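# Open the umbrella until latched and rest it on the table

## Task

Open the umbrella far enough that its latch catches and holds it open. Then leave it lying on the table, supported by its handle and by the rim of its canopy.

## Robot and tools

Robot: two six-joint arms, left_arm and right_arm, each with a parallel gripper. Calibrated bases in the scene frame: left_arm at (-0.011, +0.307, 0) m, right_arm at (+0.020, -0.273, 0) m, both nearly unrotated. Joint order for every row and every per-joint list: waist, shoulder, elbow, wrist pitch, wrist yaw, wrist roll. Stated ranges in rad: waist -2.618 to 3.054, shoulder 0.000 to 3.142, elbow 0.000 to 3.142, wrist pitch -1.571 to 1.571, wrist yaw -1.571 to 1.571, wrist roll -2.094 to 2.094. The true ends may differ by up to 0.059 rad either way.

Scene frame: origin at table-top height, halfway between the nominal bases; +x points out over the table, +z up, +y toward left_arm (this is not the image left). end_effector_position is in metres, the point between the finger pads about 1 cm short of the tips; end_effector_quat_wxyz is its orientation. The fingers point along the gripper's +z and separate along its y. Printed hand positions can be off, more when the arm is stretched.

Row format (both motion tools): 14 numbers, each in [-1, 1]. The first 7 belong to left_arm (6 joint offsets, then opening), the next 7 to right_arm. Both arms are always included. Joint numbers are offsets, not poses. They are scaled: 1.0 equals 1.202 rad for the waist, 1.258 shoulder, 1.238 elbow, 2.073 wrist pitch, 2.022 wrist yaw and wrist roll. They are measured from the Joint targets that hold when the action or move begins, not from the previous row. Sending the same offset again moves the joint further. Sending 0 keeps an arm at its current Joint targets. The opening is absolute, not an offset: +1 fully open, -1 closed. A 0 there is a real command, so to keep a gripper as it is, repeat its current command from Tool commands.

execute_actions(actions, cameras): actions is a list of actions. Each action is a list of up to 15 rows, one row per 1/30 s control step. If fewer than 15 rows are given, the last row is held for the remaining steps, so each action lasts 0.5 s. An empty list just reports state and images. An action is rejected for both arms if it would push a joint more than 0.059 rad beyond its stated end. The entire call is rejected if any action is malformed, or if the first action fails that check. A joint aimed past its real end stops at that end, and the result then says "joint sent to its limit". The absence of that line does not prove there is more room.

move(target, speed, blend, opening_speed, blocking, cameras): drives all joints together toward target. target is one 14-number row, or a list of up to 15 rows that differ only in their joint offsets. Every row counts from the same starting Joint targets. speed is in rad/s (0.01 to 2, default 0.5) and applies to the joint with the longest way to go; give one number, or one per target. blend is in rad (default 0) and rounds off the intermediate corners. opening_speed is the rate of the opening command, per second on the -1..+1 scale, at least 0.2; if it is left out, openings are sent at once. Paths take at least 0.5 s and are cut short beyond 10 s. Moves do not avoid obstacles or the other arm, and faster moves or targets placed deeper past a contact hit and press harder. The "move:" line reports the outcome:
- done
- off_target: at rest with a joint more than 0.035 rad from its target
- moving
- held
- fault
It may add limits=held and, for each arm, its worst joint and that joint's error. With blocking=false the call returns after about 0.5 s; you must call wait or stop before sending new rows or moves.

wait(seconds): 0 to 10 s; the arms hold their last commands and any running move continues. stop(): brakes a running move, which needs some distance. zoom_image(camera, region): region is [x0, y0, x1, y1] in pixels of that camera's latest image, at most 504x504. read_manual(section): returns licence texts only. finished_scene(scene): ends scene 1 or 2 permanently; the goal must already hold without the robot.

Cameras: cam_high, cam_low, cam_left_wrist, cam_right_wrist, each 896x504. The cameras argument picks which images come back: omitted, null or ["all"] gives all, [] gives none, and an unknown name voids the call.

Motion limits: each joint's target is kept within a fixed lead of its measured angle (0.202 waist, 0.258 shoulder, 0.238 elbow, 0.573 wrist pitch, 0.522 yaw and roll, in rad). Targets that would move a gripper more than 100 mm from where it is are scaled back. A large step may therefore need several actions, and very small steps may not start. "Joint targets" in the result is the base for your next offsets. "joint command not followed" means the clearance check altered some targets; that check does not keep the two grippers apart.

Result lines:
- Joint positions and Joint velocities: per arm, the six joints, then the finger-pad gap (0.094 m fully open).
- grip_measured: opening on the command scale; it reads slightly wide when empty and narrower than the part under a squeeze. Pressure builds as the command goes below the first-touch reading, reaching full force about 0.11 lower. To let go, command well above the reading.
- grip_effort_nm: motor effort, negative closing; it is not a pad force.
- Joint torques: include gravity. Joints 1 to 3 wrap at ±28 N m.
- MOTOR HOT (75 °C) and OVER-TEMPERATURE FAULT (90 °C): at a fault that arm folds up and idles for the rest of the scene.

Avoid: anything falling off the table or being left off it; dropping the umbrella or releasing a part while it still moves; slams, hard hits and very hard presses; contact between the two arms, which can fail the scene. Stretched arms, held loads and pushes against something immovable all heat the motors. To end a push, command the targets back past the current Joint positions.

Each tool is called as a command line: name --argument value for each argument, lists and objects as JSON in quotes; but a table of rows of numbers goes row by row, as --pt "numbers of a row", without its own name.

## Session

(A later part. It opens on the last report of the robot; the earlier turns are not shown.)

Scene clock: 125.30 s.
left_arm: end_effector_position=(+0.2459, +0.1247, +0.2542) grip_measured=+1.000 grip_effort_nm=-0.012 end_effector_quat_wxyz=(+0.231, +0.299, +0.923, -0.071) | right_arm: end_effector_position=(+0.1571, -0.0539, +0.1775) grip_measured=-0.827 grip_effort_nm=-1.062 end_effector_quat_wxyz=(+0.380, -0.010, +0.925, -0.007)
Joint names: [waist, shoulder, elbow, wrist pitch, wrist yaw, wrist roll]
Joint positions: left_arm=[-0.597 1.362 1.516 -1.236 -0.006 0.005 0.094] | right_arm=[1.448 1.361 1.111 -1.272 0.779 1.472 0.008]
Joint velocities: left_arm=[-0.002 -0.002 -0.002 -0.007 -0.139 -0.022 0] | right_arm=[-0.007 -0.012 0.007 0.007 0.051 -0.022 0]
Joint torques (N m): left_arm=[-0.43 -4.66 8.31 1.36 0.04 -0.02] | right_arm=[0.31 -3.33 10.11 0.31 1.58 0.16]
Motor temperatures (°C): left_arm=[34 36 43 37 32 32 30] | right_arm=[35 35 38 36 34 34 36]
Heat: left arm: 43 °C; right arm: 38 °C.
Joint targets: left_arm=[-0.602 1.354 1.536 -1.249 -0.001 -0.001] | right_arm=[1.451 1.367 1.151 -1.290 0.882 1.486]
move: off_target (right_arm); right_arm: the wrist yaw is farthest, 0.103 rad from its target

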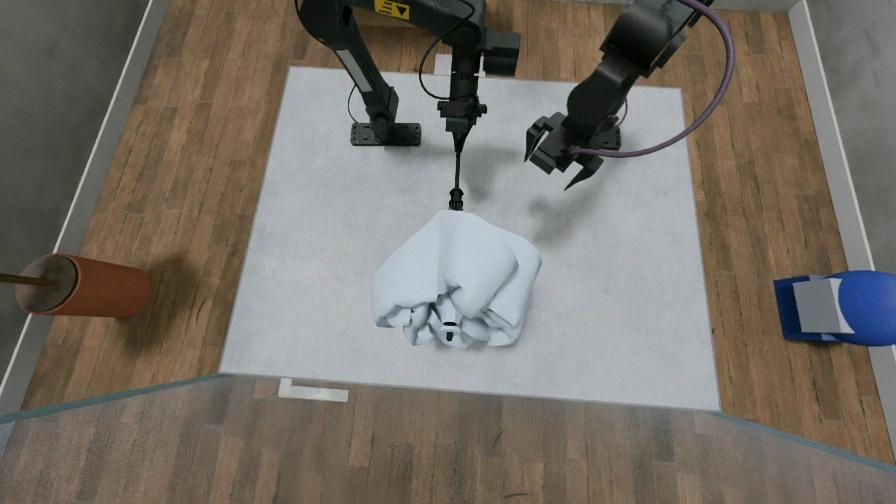

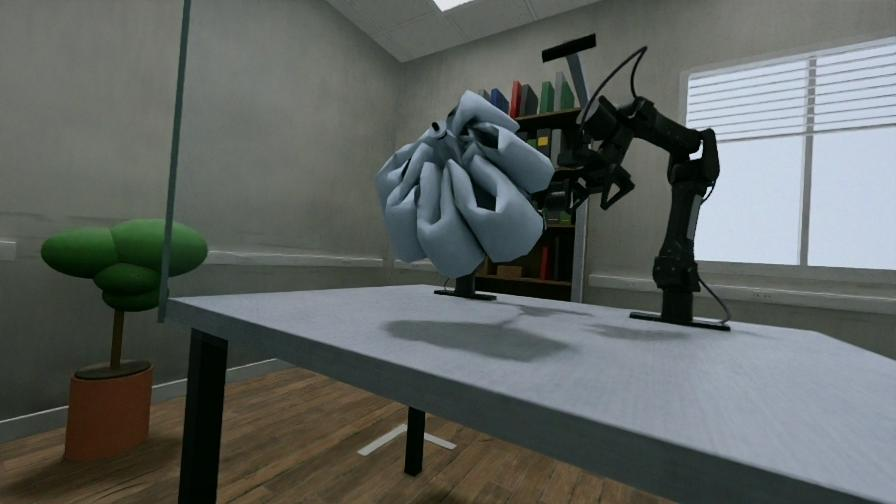

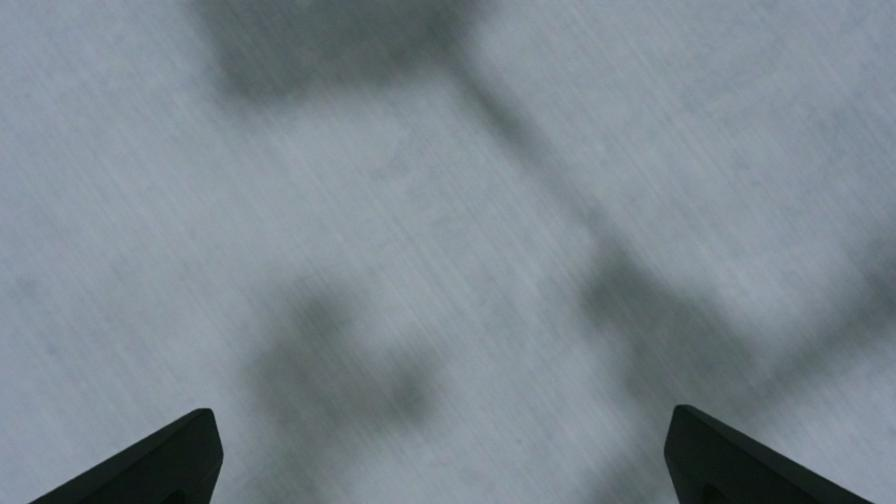

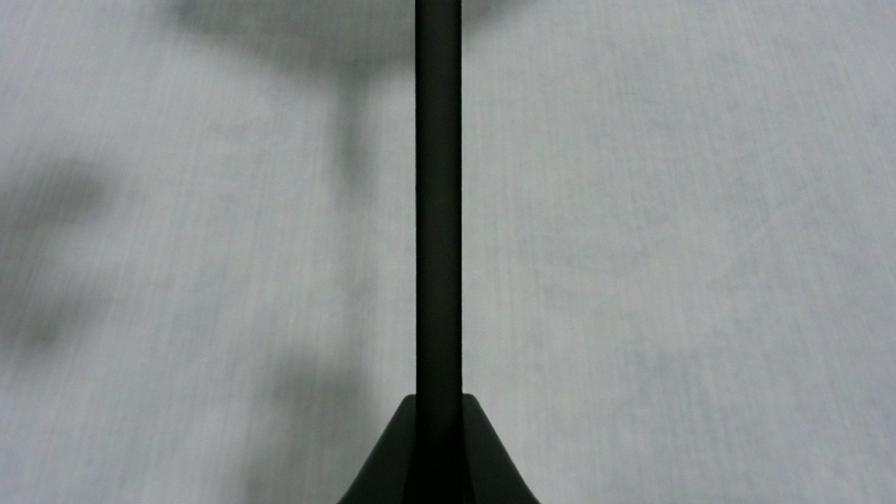

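move --target '[-0.1231, -0.2019, -0.4895, 0.4578, -0.0317, -0.2814, 0.1, 0, 0, 0, 0, 0, 0, -1.0]' --speed 0.8 --opening_speed 1.0 --cameras '["cam_high", "cam_left_wrist"]'

Scene clock: 182.33 s.
left_arm: end_effector_position=(+0.2675, +0.0523, +0.2614) grip_measured=+0.101 grip_effort_nm=-0.076 end_effector_quat_wxyz=(+0.425, +0.072, +0.849, -0.305) | right_arm: end_effector_position=(+0.1572, -0.0542, +0.1776) grip_measured=-0.827 grip_effort_nm=-1.067 end_effector_quat_wxyz=(+0.380, -0.010, +0.925, -0.008)
Joint names: [waist, shoulder, elbow, wrist pitch, wrist yaw, wrist roll]
Joint positions: left_arm=[-0.743 1.117 0.949 -0.304 -0.056 -0.566 0.052] | right_arm=[1.448 1.361 1.111 -1.274 0.78 1.473 0.008]
Joint velocities: left_arm=[-0.002 -0.007 0.002 0.022 -0.051 -0.022 0] | right_arm=[-0.012 -0.017 -0.002 0.007 -0.007 0.051 0]
Joint torques (N m): left_arm=[-0.59 -4.34 6.32 2.37 -0.11 0.02] | right_arm=[0.36 -3.36 10.13 0.3 1.59 0.14]
Motor temperatures (°C): left_arm=[34 36 43 38 32 32 30] | right_arm=[35 35 37 34 37 34 36]
Heat: left arm: 43 °C; right arm: 37 °C.
Joint targets: left_arm=[-0.750 1.100 0.930 -0.300 -0.065 -0.569] | right_arm=[1.451 1.367 1.151 -1.290 0.882 1.486]
move: off_target (right_arm); right_arm: the wrist yaw is farthest, 0.102 rad from its target
Images, in order (width x height): cam_high 896x504, cam_left_wrist 896x504.

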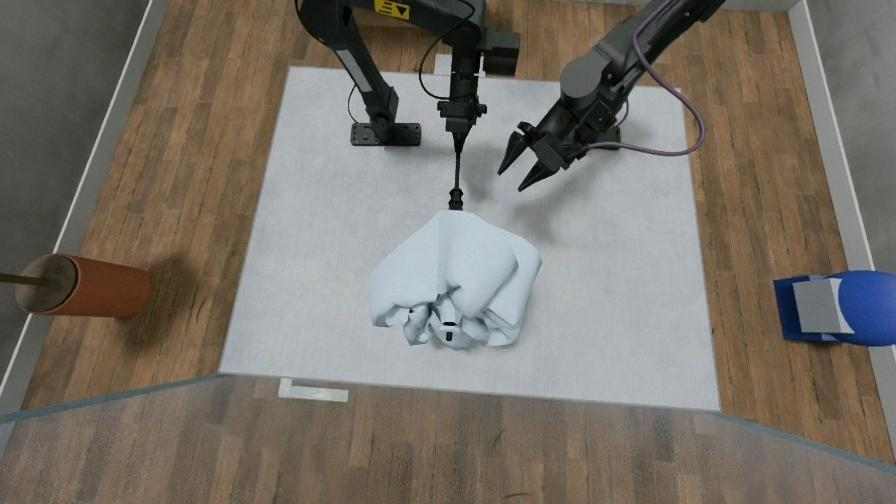

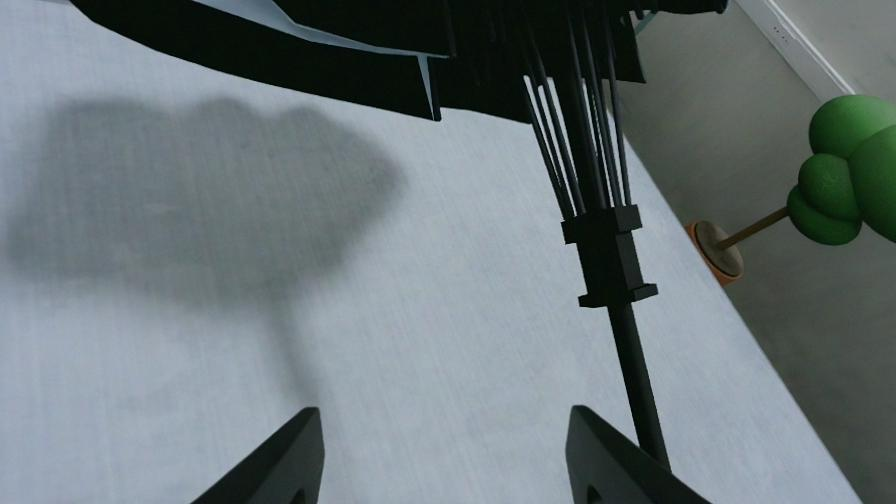

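execute_actions --actions '[]'

Scene clock: 203.50 s.
left_arm: end_effector_position=(+0.2676, +0.0523, +0.2616) grip_measured=+0.101 grip_effort_nm=-0.076 end_effector_quat_wxyz=(+0.425, +0.071, +0.849, -0.305) | right_arm: end_effector_position=(+0.1572, -0.0542, +0.1776) grip_measured=-0.827 grip_effort_nm=-1.062 end_effector_quat_wxyz=(+0.380, -0.010, +0.925, -0.008)
Joint names: [waist, shoulder, elbow, wrist pitch, wrist yaw, wrist roll]
Joint positions: left_arm=[-0.743 1.117 0.949 -0.303 -0.056 -0.567 0.052] | right_arm=[1.448 1.361 1.111 -1.274 0.78 1.473 0.008]
Joint velocities: left_arm=[-0.017 -0.002 -0.002 -0.037 0.037 -0.007 0] | right_arm=[-0.002 -0.002 -0.017 0.022 -0.022 0.022 -0.001]
Joint torques (N m): left_arm=[-0.59 -4.33 6.32 2.34 -0.11 0.02] | right_arm=[0.32 -3.32 10.18 0.31 1.59 0.14]
Motor temperatures (°C): left_arm=[34 35 42 42 32 32 30] | right_arm=[35 35 37 34 37 34 36]
Heat: left arm: 42 °C; right arm: 37 °C.
Joint targets: left_arm=[-0.750 1.100 0.930 -0.300 -0.065 -0.569] | right_arm=[1.451 1.367 1.151 -1.290 0.882 1.486]
Tool commands: left_gripper/opening=+0.1 right_gripper/opening=-1.0

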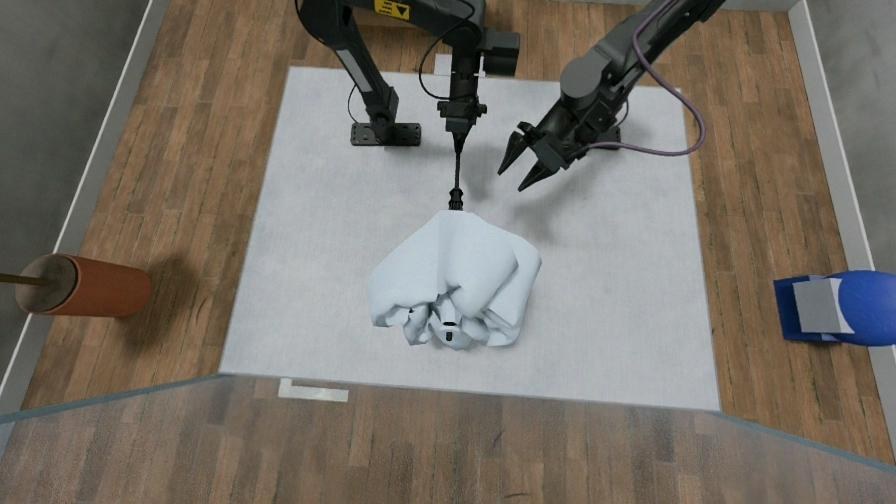

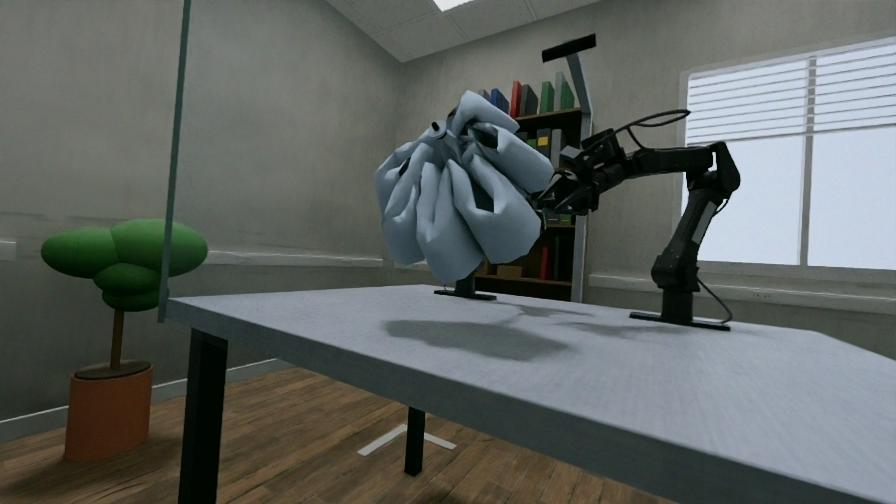

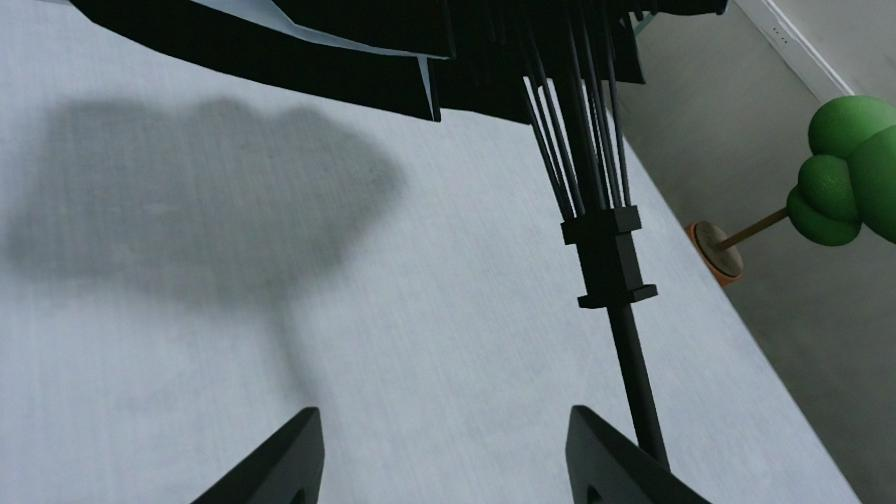

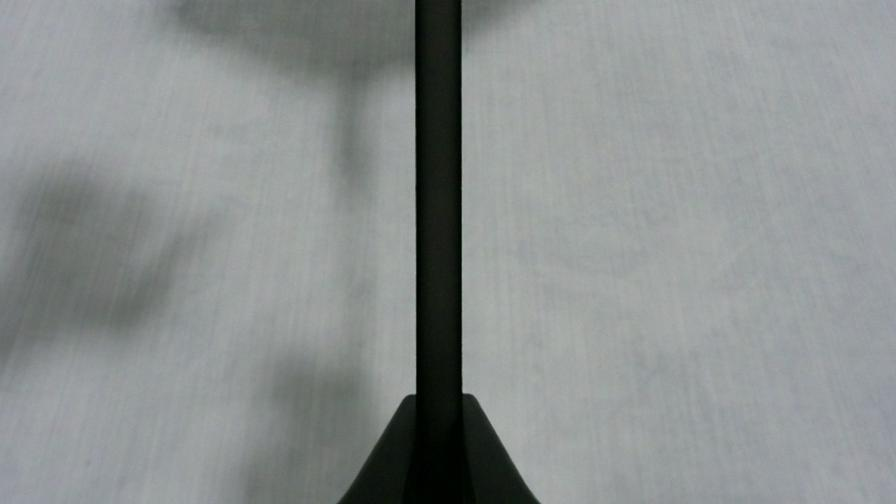

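zoom_image --camera "cam_left_wrist" --region '[500, 150, 720, 350]'

Scaled by 2.291 from the camera's 896x504 image, which has a finer 1280x720 frame.

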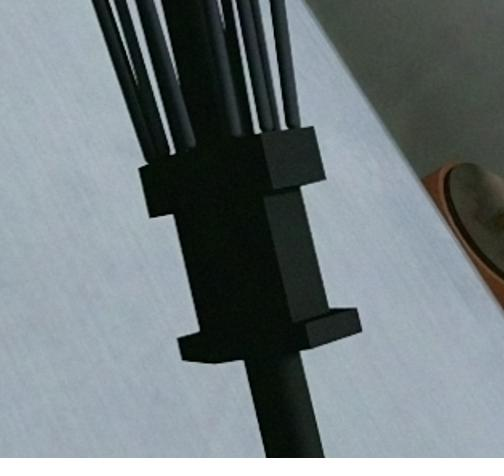

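move --target '[-0.0794, 0.3783, -0.4792, 0.8494, 0.0116, -0.3294, 0.1, 0, 0, 0, 0, 0, 0, -1.0]' --speed 0.7 --cameras '["cam_high", "cam_left_wrist"]'

Scene clock: 281.47 s.
left_arm: end_effector_position=(+0.2570, +0.0078, +0.2348) grip_measured=+0.101 grip_effort_nm=-0.076 end_effector_quat_wxyz=(-0.406, +0.133, -0.601, +0.676) | right_arm: end_effector_position=(+0.1572, -0.0542, +0.1776) grip_measured=-0.827 grip_effort_nm=-1.062 end_effector_quat_wxyz=(+0.380, -0.010, +0.925, -0.008)
Joint names: [waist, shoulder, elbow, wrist pitch, wrist yaw, wrist roll]
Joint positions: left_arm=[-0.838 1.563 0.352 1.458 -0.049 -1.236 0.052] | right_arm=[1.448 1.361 1.111 -1.274 0.78 1.473 0.008]
Joint velocities: left_arm=[-0.017 -0.002 0.002 0.095 0.037 -0.037 0] | right_arm=[0.002 -0.007 -0.002 -0.007 -0.037 0.022 0]
Joint torques (N m): left_arm=[-0.62 -3.58 4.07 2.29 0.07 0.06] | right_arm=[0.29 -3.29 10.14 0.3 1.59 0.14]
Motor temperatures (°C): left_arm=[34 35 42 47 32 32 30] | right_arm=[35 35 38 33 39 34 37]
Heat: left arm: 47 °C; right arm: 39 °C.
Joint targets: left_arm=[-0.846 1.576 0.337 1.461 -0.041 -1.235] | right_arm=[1.451 1.367 1.151 -1.290 0.881 1.486]
move: off_target (right_arm); right_arm: the wrist yaw is farthest, 0.102 rad from its target
Images, in order (width x height): cam_high 896x504, cam_left_wrist 896x504.

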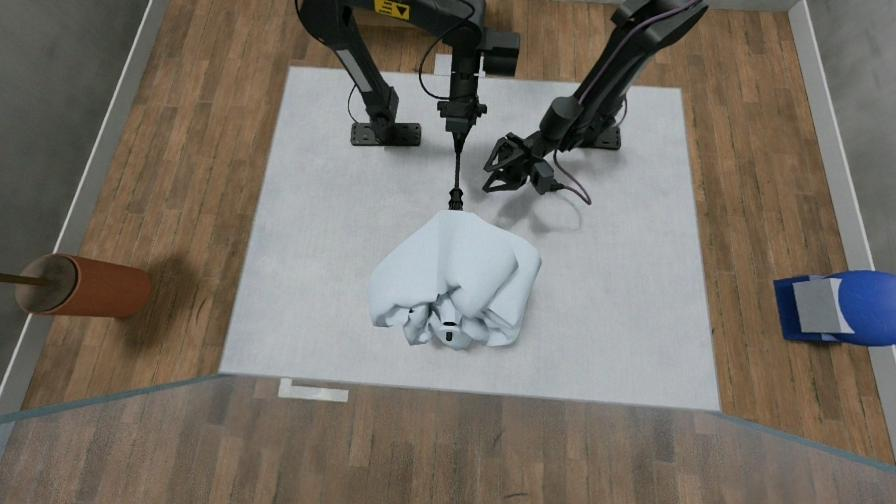

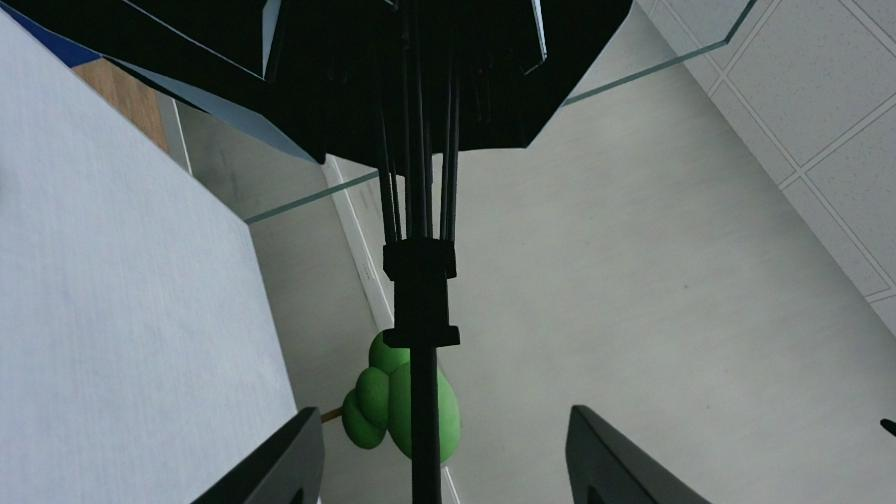

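move --target '[-0.0088, 0.1096, 0.1178, -0.004, -0.0056, 0.001, 0.1, 0, 0, 0, 0, 0, 0, -1.0]' --speed 0.3 --cameras '["cam_left_wrist"]'

Scene clock: 292.27 s.
left_arm: end_effector_position=(+0.2741, -0.0194, +0.2255) grip_measured=+0.101 grip_effort_nm=-0.076 end_effector_quat_wxyz=(-0.399, +0.131, -0.608, +0.674) | right_arm: end_effector_position=(+0.1572, -0.0542, +0.1776) grip_measured=-0.827 grip_effort_nm=-1.062 end_effector_quat_wxyz=(+0.380, -0.010, +0.925, -0.008)
Joint names: [waist, shoulder, elbow, wrist pitch, wrist yaw, wrist roll]
Joint positions: left_arm=[-0.849 1.698 0.464 1.464 -0.049 -1.237 0.052] | right_arm=[1.448 1.361 1.111 -1.274 0.78 1.473 0.008]
Joint velocities: left_arm=[-0.012 -0.002 0.002 -0.066 -0.037 -0.051 -0.001] | right_arm=[-0.022 0.002 0.007 -0.066 0.037 -0.007 0.001]
Joint torques (N m): left_arm=[-0.62 -4.41 6.65 2.19 -0.04 0.08] | right_arm=[0.35 -3.32 10.14 0.3 1.58 0.12]
Motor temperatures (°C): left_arm=[34 35 41 46 32 32 30] | right_arm=[35 35 38 33 39 34 37]
Heat: left arm: 46 °C; right arm: 39 °C.
Joint targets: left_arm=[-0.856 1.714 0.483 1.452 -0.052 -1.234] | right_arm=[1.451 1.367 1.151 -1.290 0.881 1.486]
move: off_target (right_arm); right_arm: the wrist yaw is farthest, 0.101 rad from its target
Images, in order (width x height): cam_left_wrist 896x504.

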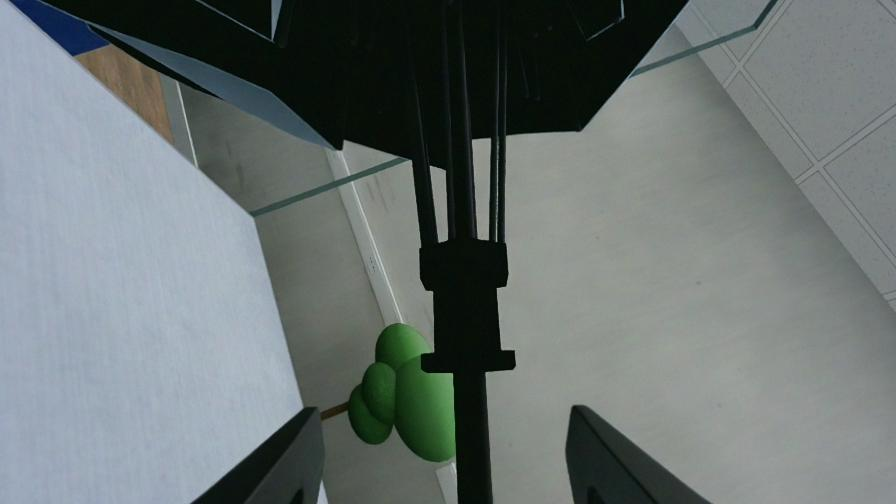

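move --target '[0.0033, 0.0559, 0.1571, -0.0596, 0.002, 0.001, 0.1, 0, 0, 0, 0, 0, 0, -1.0]' --speed 0.2 --cameras '["cam_high", "cam_left_wrist", "cam_right_wrist"]'

Scene clock: 303.57 s.
left_arm: end_effector_position=(+0.3013, -0.0518, +0.2440) grip_measured=+0.101 grip_effort_nm=-0.076 end_effector_quat_wxyz=(-0.401, +0.130, -0.604, +0.677) | right_arm: end_effector_position=(+0.1572, -0.0542, +0.1776) grip_measured=-0.827 grip_effort_nm=-1.062 end_effector_quat_wxyz=(+0.380, -0.010, +0.925, -0.008)
Joint names: [waist, shoulder, elbow, wrist pitch, wrist yaw, wrist roll]
Joint positions: left_arm=[-0.849 1.765 0.656 1.348 -0.049 -1.237 0.052] | right_arm=[1.448 1.361 1.111 -1.274 0.78 1.473 0.008]
Joint velocities: left_arm=[-0.007 -0.002 -0.007 -0.022 -0.007 0.022 0] | right_arm=[-0.002 -0.012 0.002 -0.066 -0.051 0.037 -0.001]
Joint torques (N m): left_arm=[-0.29 -5.22 7.43 2.07 -0.01 0.1] | right_arm=[0.31 -3.33 10.13 0.31 1.59 0.14]
Motor temperatures (°C): left_arm=[34 35 41 46 32 32 30] | right_arm=[35 35 38 33 39 34 37]
Heat: left arm: 46 °C; right arm: 39 °C.
Joint targets: left_arm=[-0.852 1.784 0.677 1.329 -0.048 -1.232] | right_arm=[1.451 1.367 1.151 -1.290 0.881 1.486]
move: off_target (right_arm); right_arm: the wrist yaw is farthest, 0.101 rad from its target
Images, in order (width x height): cam_high 896x504, cam_left_wrist 896x504, cam_right_wrist 896x504.

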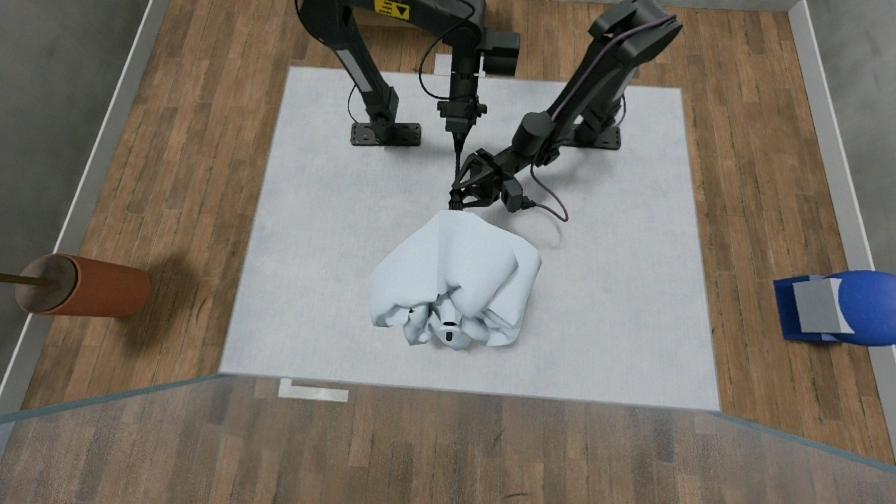

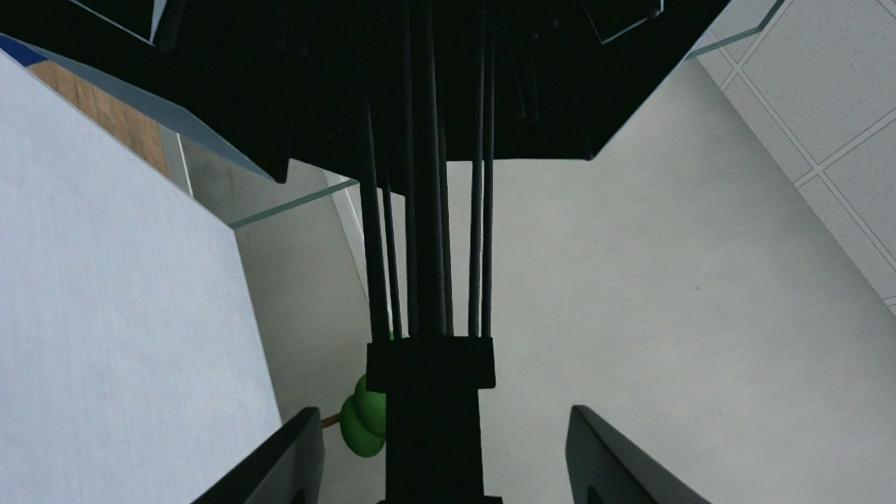

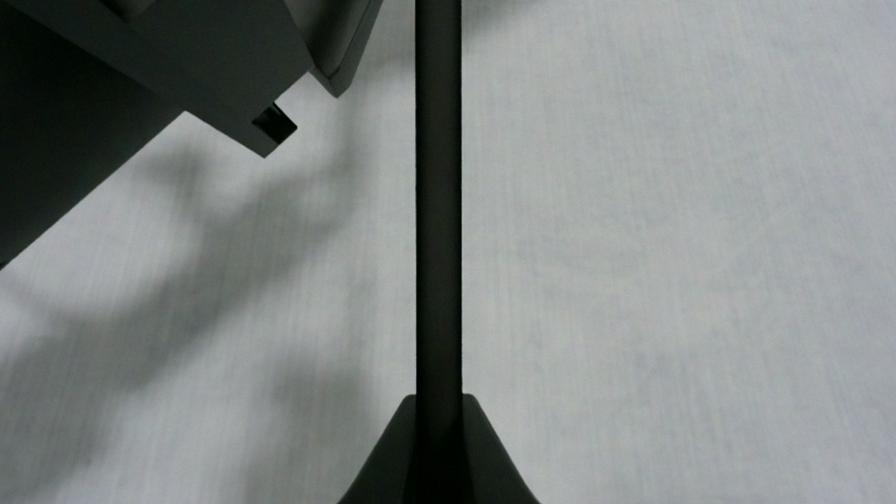

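move --target '[-0.004, 0.0241, 0.0246, 0, -0.0022, 0, 0.1, 0, 0, 0, 0, 0, 0, -1.0]' --speed 0.15 --cameras '["cam_left_wrist"]'

move --target '[0, 0, 0, 0, 0, 0, -0.4, 0, 0, 0, 0, 0, 0, -1.0]' --opening_speed 0.5 --cameras '["cam_left_wrist"]'

Scene clock: 312.97 s.
left_arm: end_effector_position=(+0.3062, -0.0577, +0.2414) grip_measured=+0.101 grip_effort_nm=-0.071 end_effector_quat_wxyz=(-0.400, +0.130, -0.605, +0.676) | right_arm: end_effector_position=(+0.1572, -0.0542, +0.1776) grip_measured=-0.827 grip_effort_nm=-1.062 end_effector_quat_wxyz=(+0.380, -0.010, +0.925, -0.008)
Joint names: [waist, shoulder, elbow, wrist pitch, wrist yaw, wrist roll]
Joint positions: left_arm=[-0.849 1.795 0.685 1.347 -0.049 -1.237 0.052] | right_arm=[1.448 1.361 1.111 -1.274 0.78 1.473 0.008]
Joint velocities: left_arm=[-0.007 0.002 0.012 -0.081 0.037 0.022 0.001] | right_arm=[0.002 -0.017 -0.002 -0.022 -0.022 -0.037 0.001]
Joint torques (N m): left_arm=[-0.72 -5.45 7.56 2.11 -0.06 0.11] | right_arm=[0.32 -3.32 10.15 0.32 1.59 0.14]
Motor temperatures (°C): left_arm=[34 36 42 45 32 32 30] | right_arm=[35 35 38 33 39 34 37]
Heat: left arm: 45 °C; right arm: 39 °C.
Joint targets: left_arm=[-0.857 1.814 0.708 1.329 -0.053 -1.232] | right_arm=[1.451 1.367 1.151 -1.290 0.881 1.486]
move: off_target (right_arm); right_arm: the wrist yaw is farthest, 0.101 rad from its target
Images, in order (width x height): cam_left_wrist 896x504.

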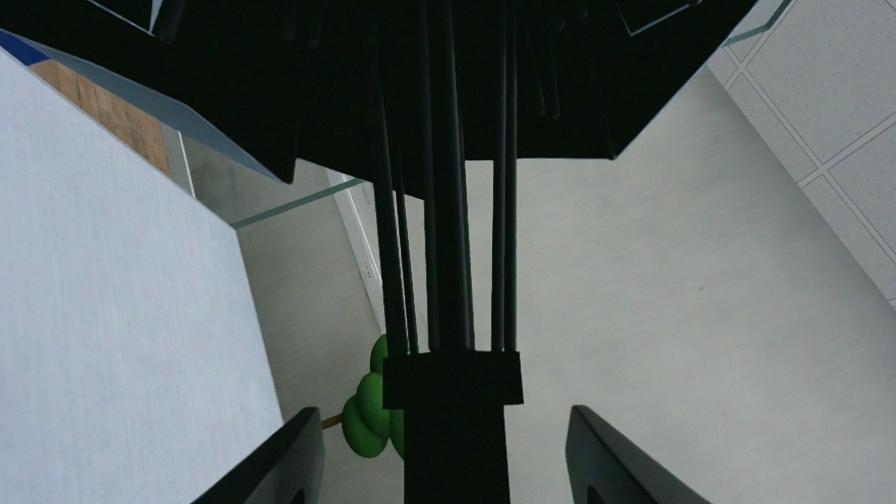

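Scene clock: 314.20 s.
left_arm: end_effector_position=(+0.3064, -0.0580, +0.2428) grip_measured=-0.399 grip_effort_nm=-0.076 end_effector_quat_wxyz=(-0.401, +0.130, -0.603, +0.677) | right_arm: end_effector_position=(+0.1572, -0.0542, +0.1776) grip_measured=-0.827 grip_effort_nm=-1.067 end_effector_quat_wxyz=(+0.380, -0.010, +0.925, -0.008)
Joint names: [waist, shoulder, elbow, wrist pitch, wrist yaw, wrist roll]
Joint positions: left_arm=[-0.849 1.795 0.688 1.348 -0.049 -1.237 0.028] | right_arm=[1.448 1.361 1.111 -1.274 0.78 1.473 0.008]
Joint velocities: left_arm=[0.007 -0.002 -0.012 -0.051 -0.022 0.051 0] | right_arm=[-0.012 -0.002 0.002 0.037 -0.022 -0.022 -0.001]
Joint torques (N m): left_arm=[-0.7 -5.48 7.32 2.11 -0.04 0.1] | right_arm=[0.38 -3.3 10.14 0.31 1.6 0.14]
Motor temperatures (°C): left_arm=[34 36 42 45 32 32 30] | right_arm=[35 35 38 33 39 34 37]
Heat: left arm: 45 °C; right arm: 39 °C.
Joint targets: left_arm=[-0.857 1.814 0.708 1.329 -0.053 -1.232] | right_arm=[1.451 1.367 1.151 -1.290 0.882 1.486]
move: off_target (right_arm); right_arm: the wrist yaw is farthest, 0.101 rad from its target
Images, in order (width x height): cam_left_wrist 896x504.

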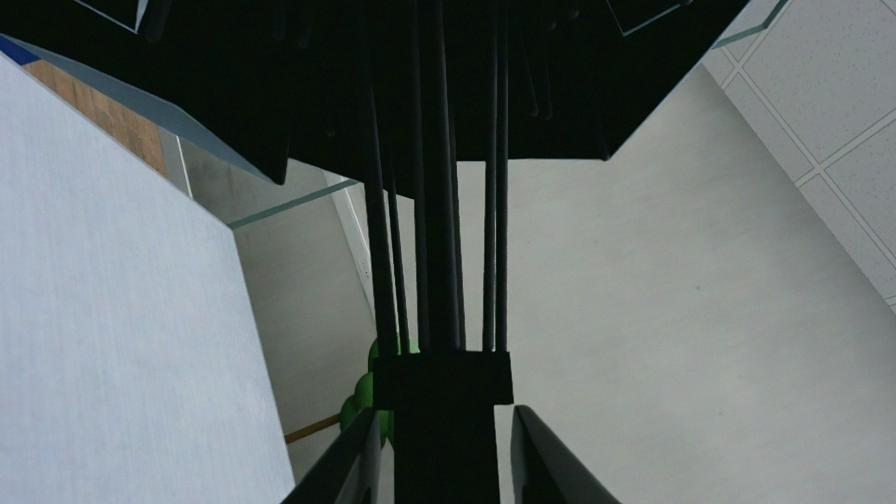

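move --target '[0, 0, 0, 0, 0, 0, -0.7, 0, 0, 0, 0, 0, 0, -1.0]' --opening_speed 0.3 --cameras '["cam_high", "cam_left_wrist", "cam_low"]'

Scene clock: 317.53 s.
left_arm: end_effector_position=(+0.3064, -0.0579, +0.2432) grip_measured=-0.513 grip_effort_nm=-1.043 end_effector_quat_wxyz=(-0.398, +0.133, -0.602, +0.679) | right_arm: end_effector_position=(+0.1572, -0.0542, +0.1776) grip_measured=-0.827 grip_effort_nm=-1.057 end_effector_quat_wxyz=(+0.380, -0.010, +0.925, -0.008)
Joint names: [waist, shoulder, elbow, wrist pitch, wrist yaw, wrist roll]
Joint positions: left_arm=[-0.849 1.795 0.688 1.349 -0.049 -1.246 0.023] | right_arm=[1.448 1.361 1.111 -1.274 0.78 1.473 0.008]
Joint velocities: left_arm=[0.017 0.007 0.007 -0.037 -0.051 -0.037 0] | right_arm=[0.017 0.007 0.002 -0.051 -0.037 0.007 -0.001]
Joint torques (N m): left_arm=[-0.69 -5.45 7.3 2.08 -0.05 0.21] | right_arm=[0.32 -3.29 10.14 0.31 1.59 0.14]
Motor temperatures (°C): left_arm=[34 36 42 45 32 32 30] | right_arm=[35 35 38 33 39 34 37]
Heat: left arm: 45 °C; right arm: 39 °C.
Joint targets: left_arm=[-0.857 1.814 0.708 1.329 -0.053 -1.231] | right_arm=[1.451 1.367 1.151 -1.290 0.882 1.486]
move: off_target (right_arm); right_arm: the wrist yaw is farthest, 0.102 rad from its target
Images, in order (width x height): cam_high 896x504, cam_low 896x504, cam_left_wrist 896x504.

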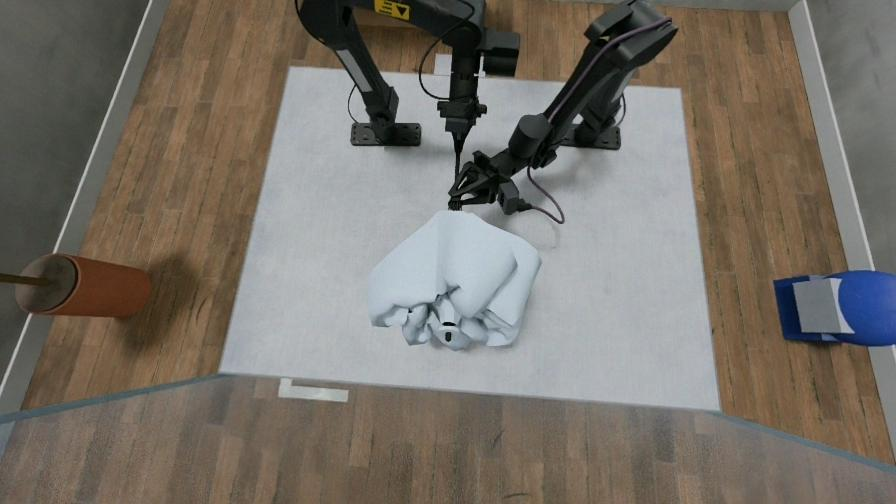

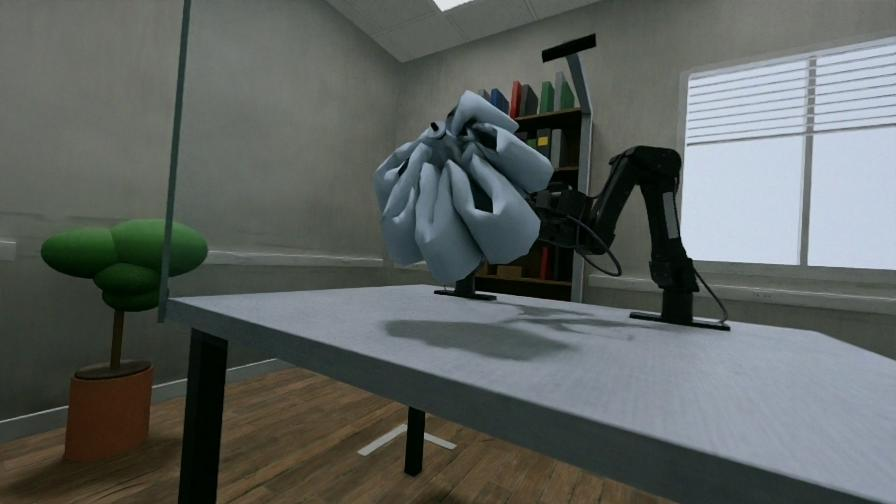

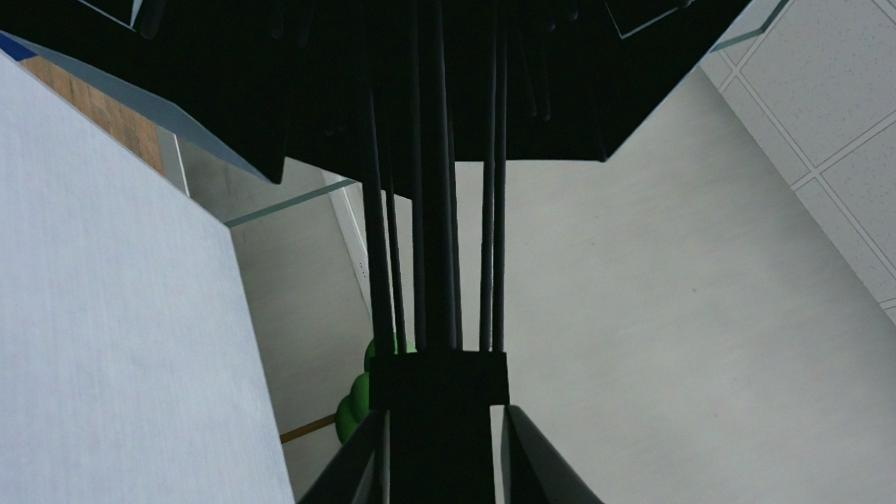

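move --pt "0.0533 0.0120 0.0737 -0.0374 0.0311 -0.0065 -0.7 0 0 0 0 0 0 -1.0" --speed 0.12

Scene clock: 344.10 s.
left_arm: end_effector_position=(+0.3236, -0.0646, +0.2557) grip_measured=-0.517 grip_effort_nm=-1.033 end_effector_quat_wxyz=(-0.395, +0.119, -0.603, +0.683) | right_arm: end_effector_position=(+0.1613, -0.0589, +0.1808) grip_measured=-0.827 grip_effort_nm=-1.057 end_effector_quat_wxyz=(+0.392, -0.001, +0.920, -0.014)
Joint names: [waist, shoulder, elbow, wrist pitch, wrist yaw, wrist roll]
Joint positions: left_arm=[-0.806 1.808 0.772 1.282 0.02 -1.246 0.023] | right_arm=[1.443 1.361 1.111 -1.292 0.806 1.495 0.008]
Joint velocities: left_arm=[-0.002 -0.017 -0.012 0.007 -0.051 -0.007 0.001] | right_arm=[0.002 0.002 -0.002 0.022 -0.022 0.037 0]
Joint torques (N m): left_arm=[1.21 -5.63 8.18 1.98 -0.11 0.07] | right_arm=[0.8 -3.3 10.13 0.45 1.32 -0.06]
Motor temperatures (°C): left_arm=[34 36 41 45 32 32 32] | right_arm=[35 35 38 33 39 34 37]
Heat: left arm: 45 °C; right arm: 39 °C.
Joint targets: left_arm=[-0.793 1.829 0.799 1.251 0.010 -1.245] | right_arm=[1.451 1.367 1.151 -1.290 0.881 1.486]
move: off_target (right_arm); right_arm: the wrist yaw is farthest, 0.076 rad from its target

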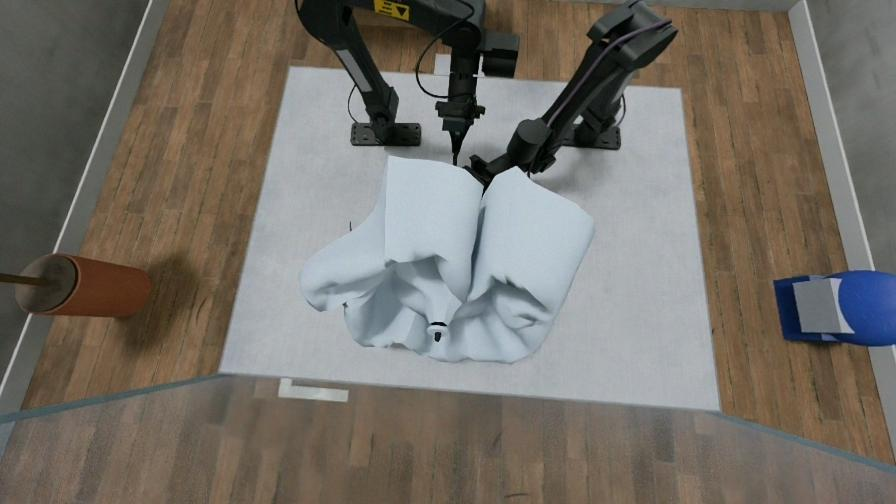

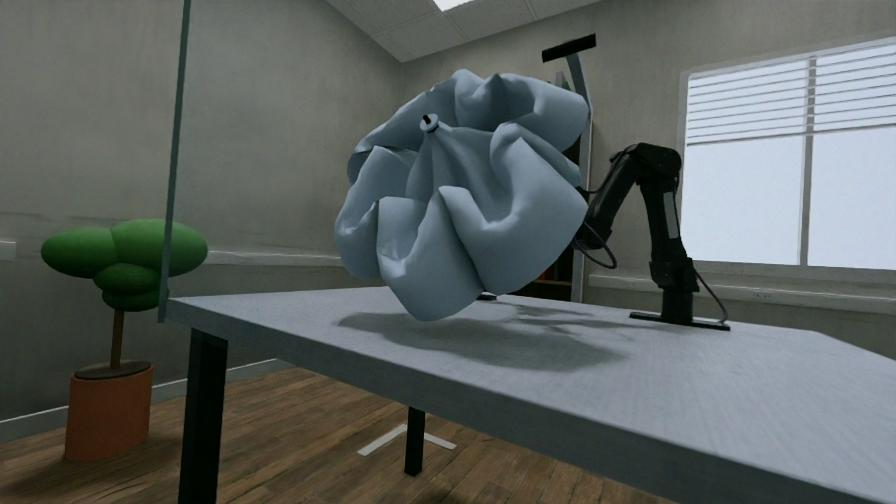

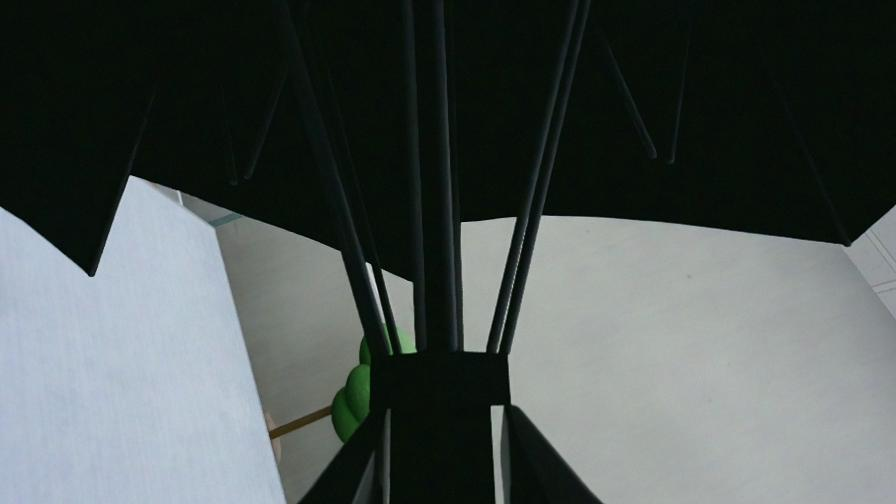

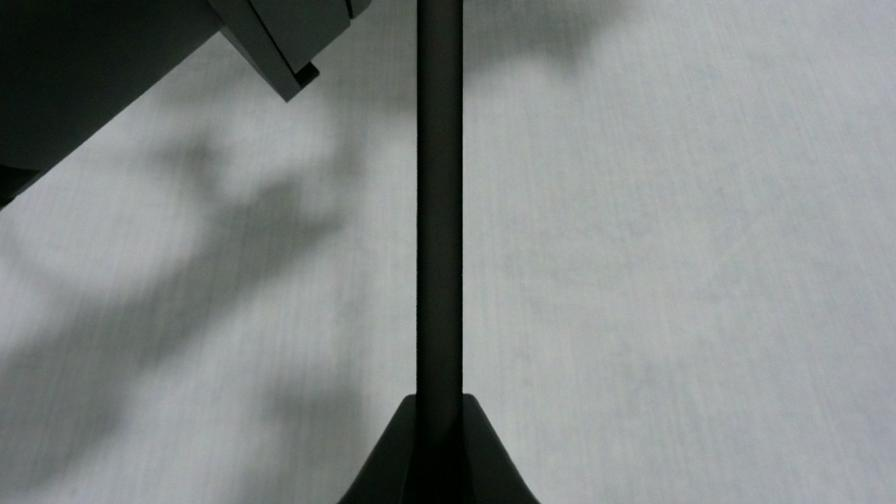

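zoom_image --camera "cam_left_wrist" --region '[200, 0, 704, 420]'

Scaled by 1.000.

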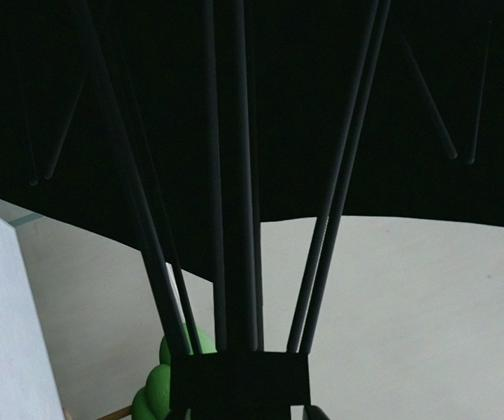

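move --target '[0.0599, 0.0167, 0.0590, -0.0246, 0.0346, -0.0074, -0.7, 0, 0, 0, 0, 0, 0, -1.0]' --speed 0.1

Scene clock: 368.30 s.
left_arm: end_effector_position=(+0.3458, -0.0626, +0.2646) grip_measured=-0.518 grip_effort_nm=-1.043 end_effector_quat_wxyz=(-0.388, +0.111, -0.605, +0.687) | right_arm: end_effector_position=(+0.1613, -0.0588, +0.1808) grip_measured=-0.827 grip_effort_nm=-1.062 end_effector_quat_wxyz=(+0.392, -0.003, +0.920, -0.015)
Joint names: [waist, shoulder, elbow, wrist pitch, wrist yaw, wrist roll]
Joint positions: left_arm=[-0.743 1.827 0.846 1.23 0.103 -1.263 0.023] | right_arm=[1.443 1.361 1.111 -1.292 0.806 1.49 0.008]
Joint velocities: left_arm=[-0.002 0.007 -0.002 0.007 -0.007 0.007 -0.001] | right_arm=[0.012 0.007 -0.022 -0.022 -0.007 0.007 0]
Joint torques (N m): left_arm=[1.96 -5.87 8.38 1.98 -0.26 0.1] | right_arm=[0.77 -3.3 10.14 0.44 1.31 -0.02]
Motor temperatures (°C): left_arm=[34 36 41 45 32 31 32] | right_arm=[35 35 38 33 39 34 37]
Heat: left arm: 45 °C; right arm: 39 °C.
Joint targets: left_arm=[-0.721 1.850 0.872 1.200 0.080 -1.260] | right_arm=[1.451 1.367 1.151 -1.290 0.881 1.486]
move: off_target (right_arm); right_arm: the wrist yaw is farthest, 0.075 rad from its target

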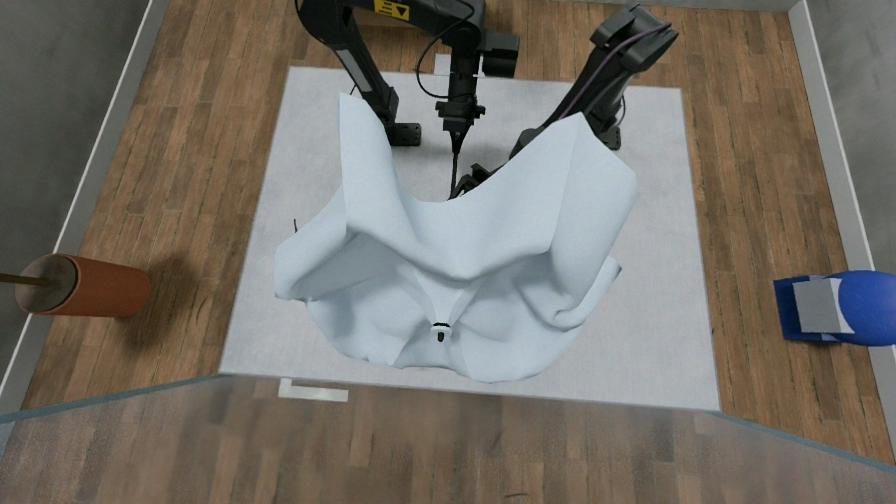

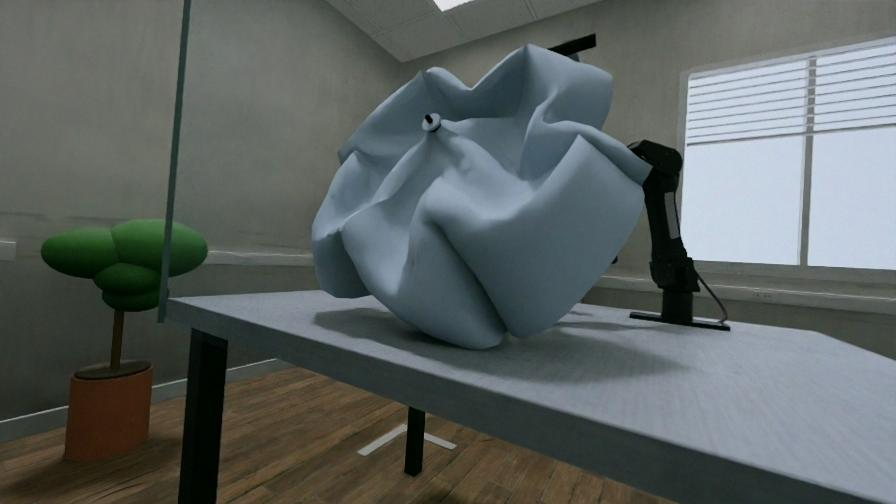

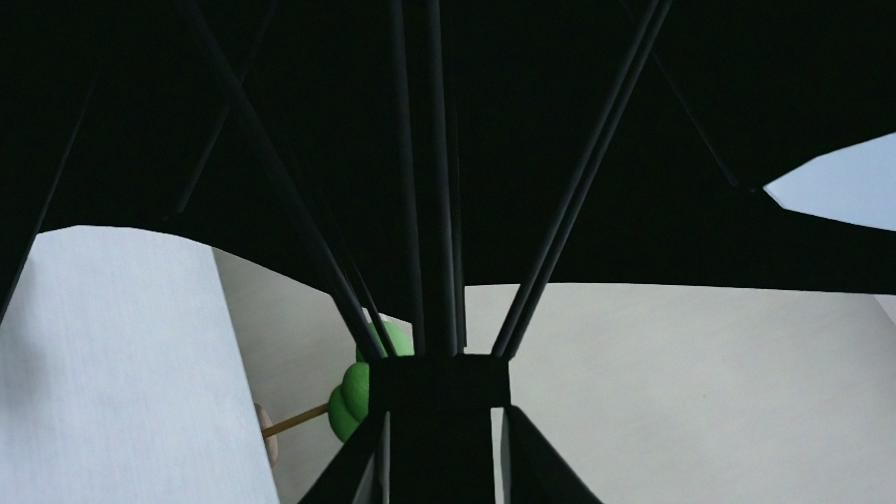

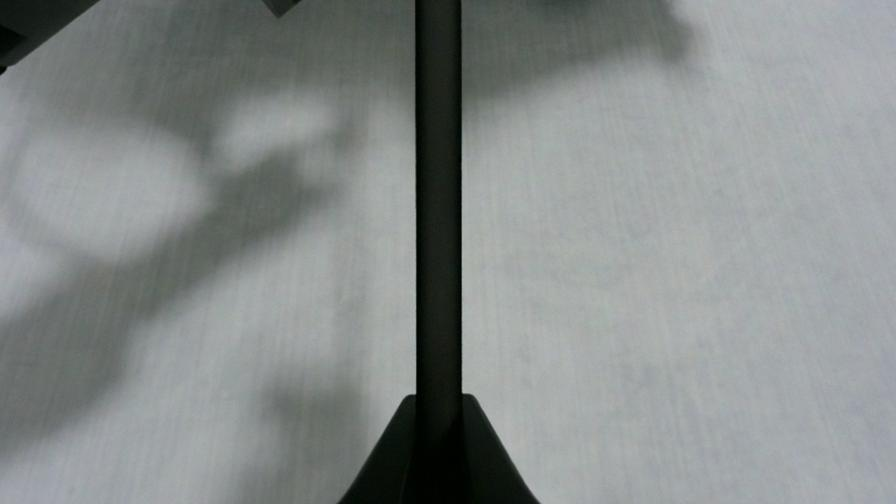

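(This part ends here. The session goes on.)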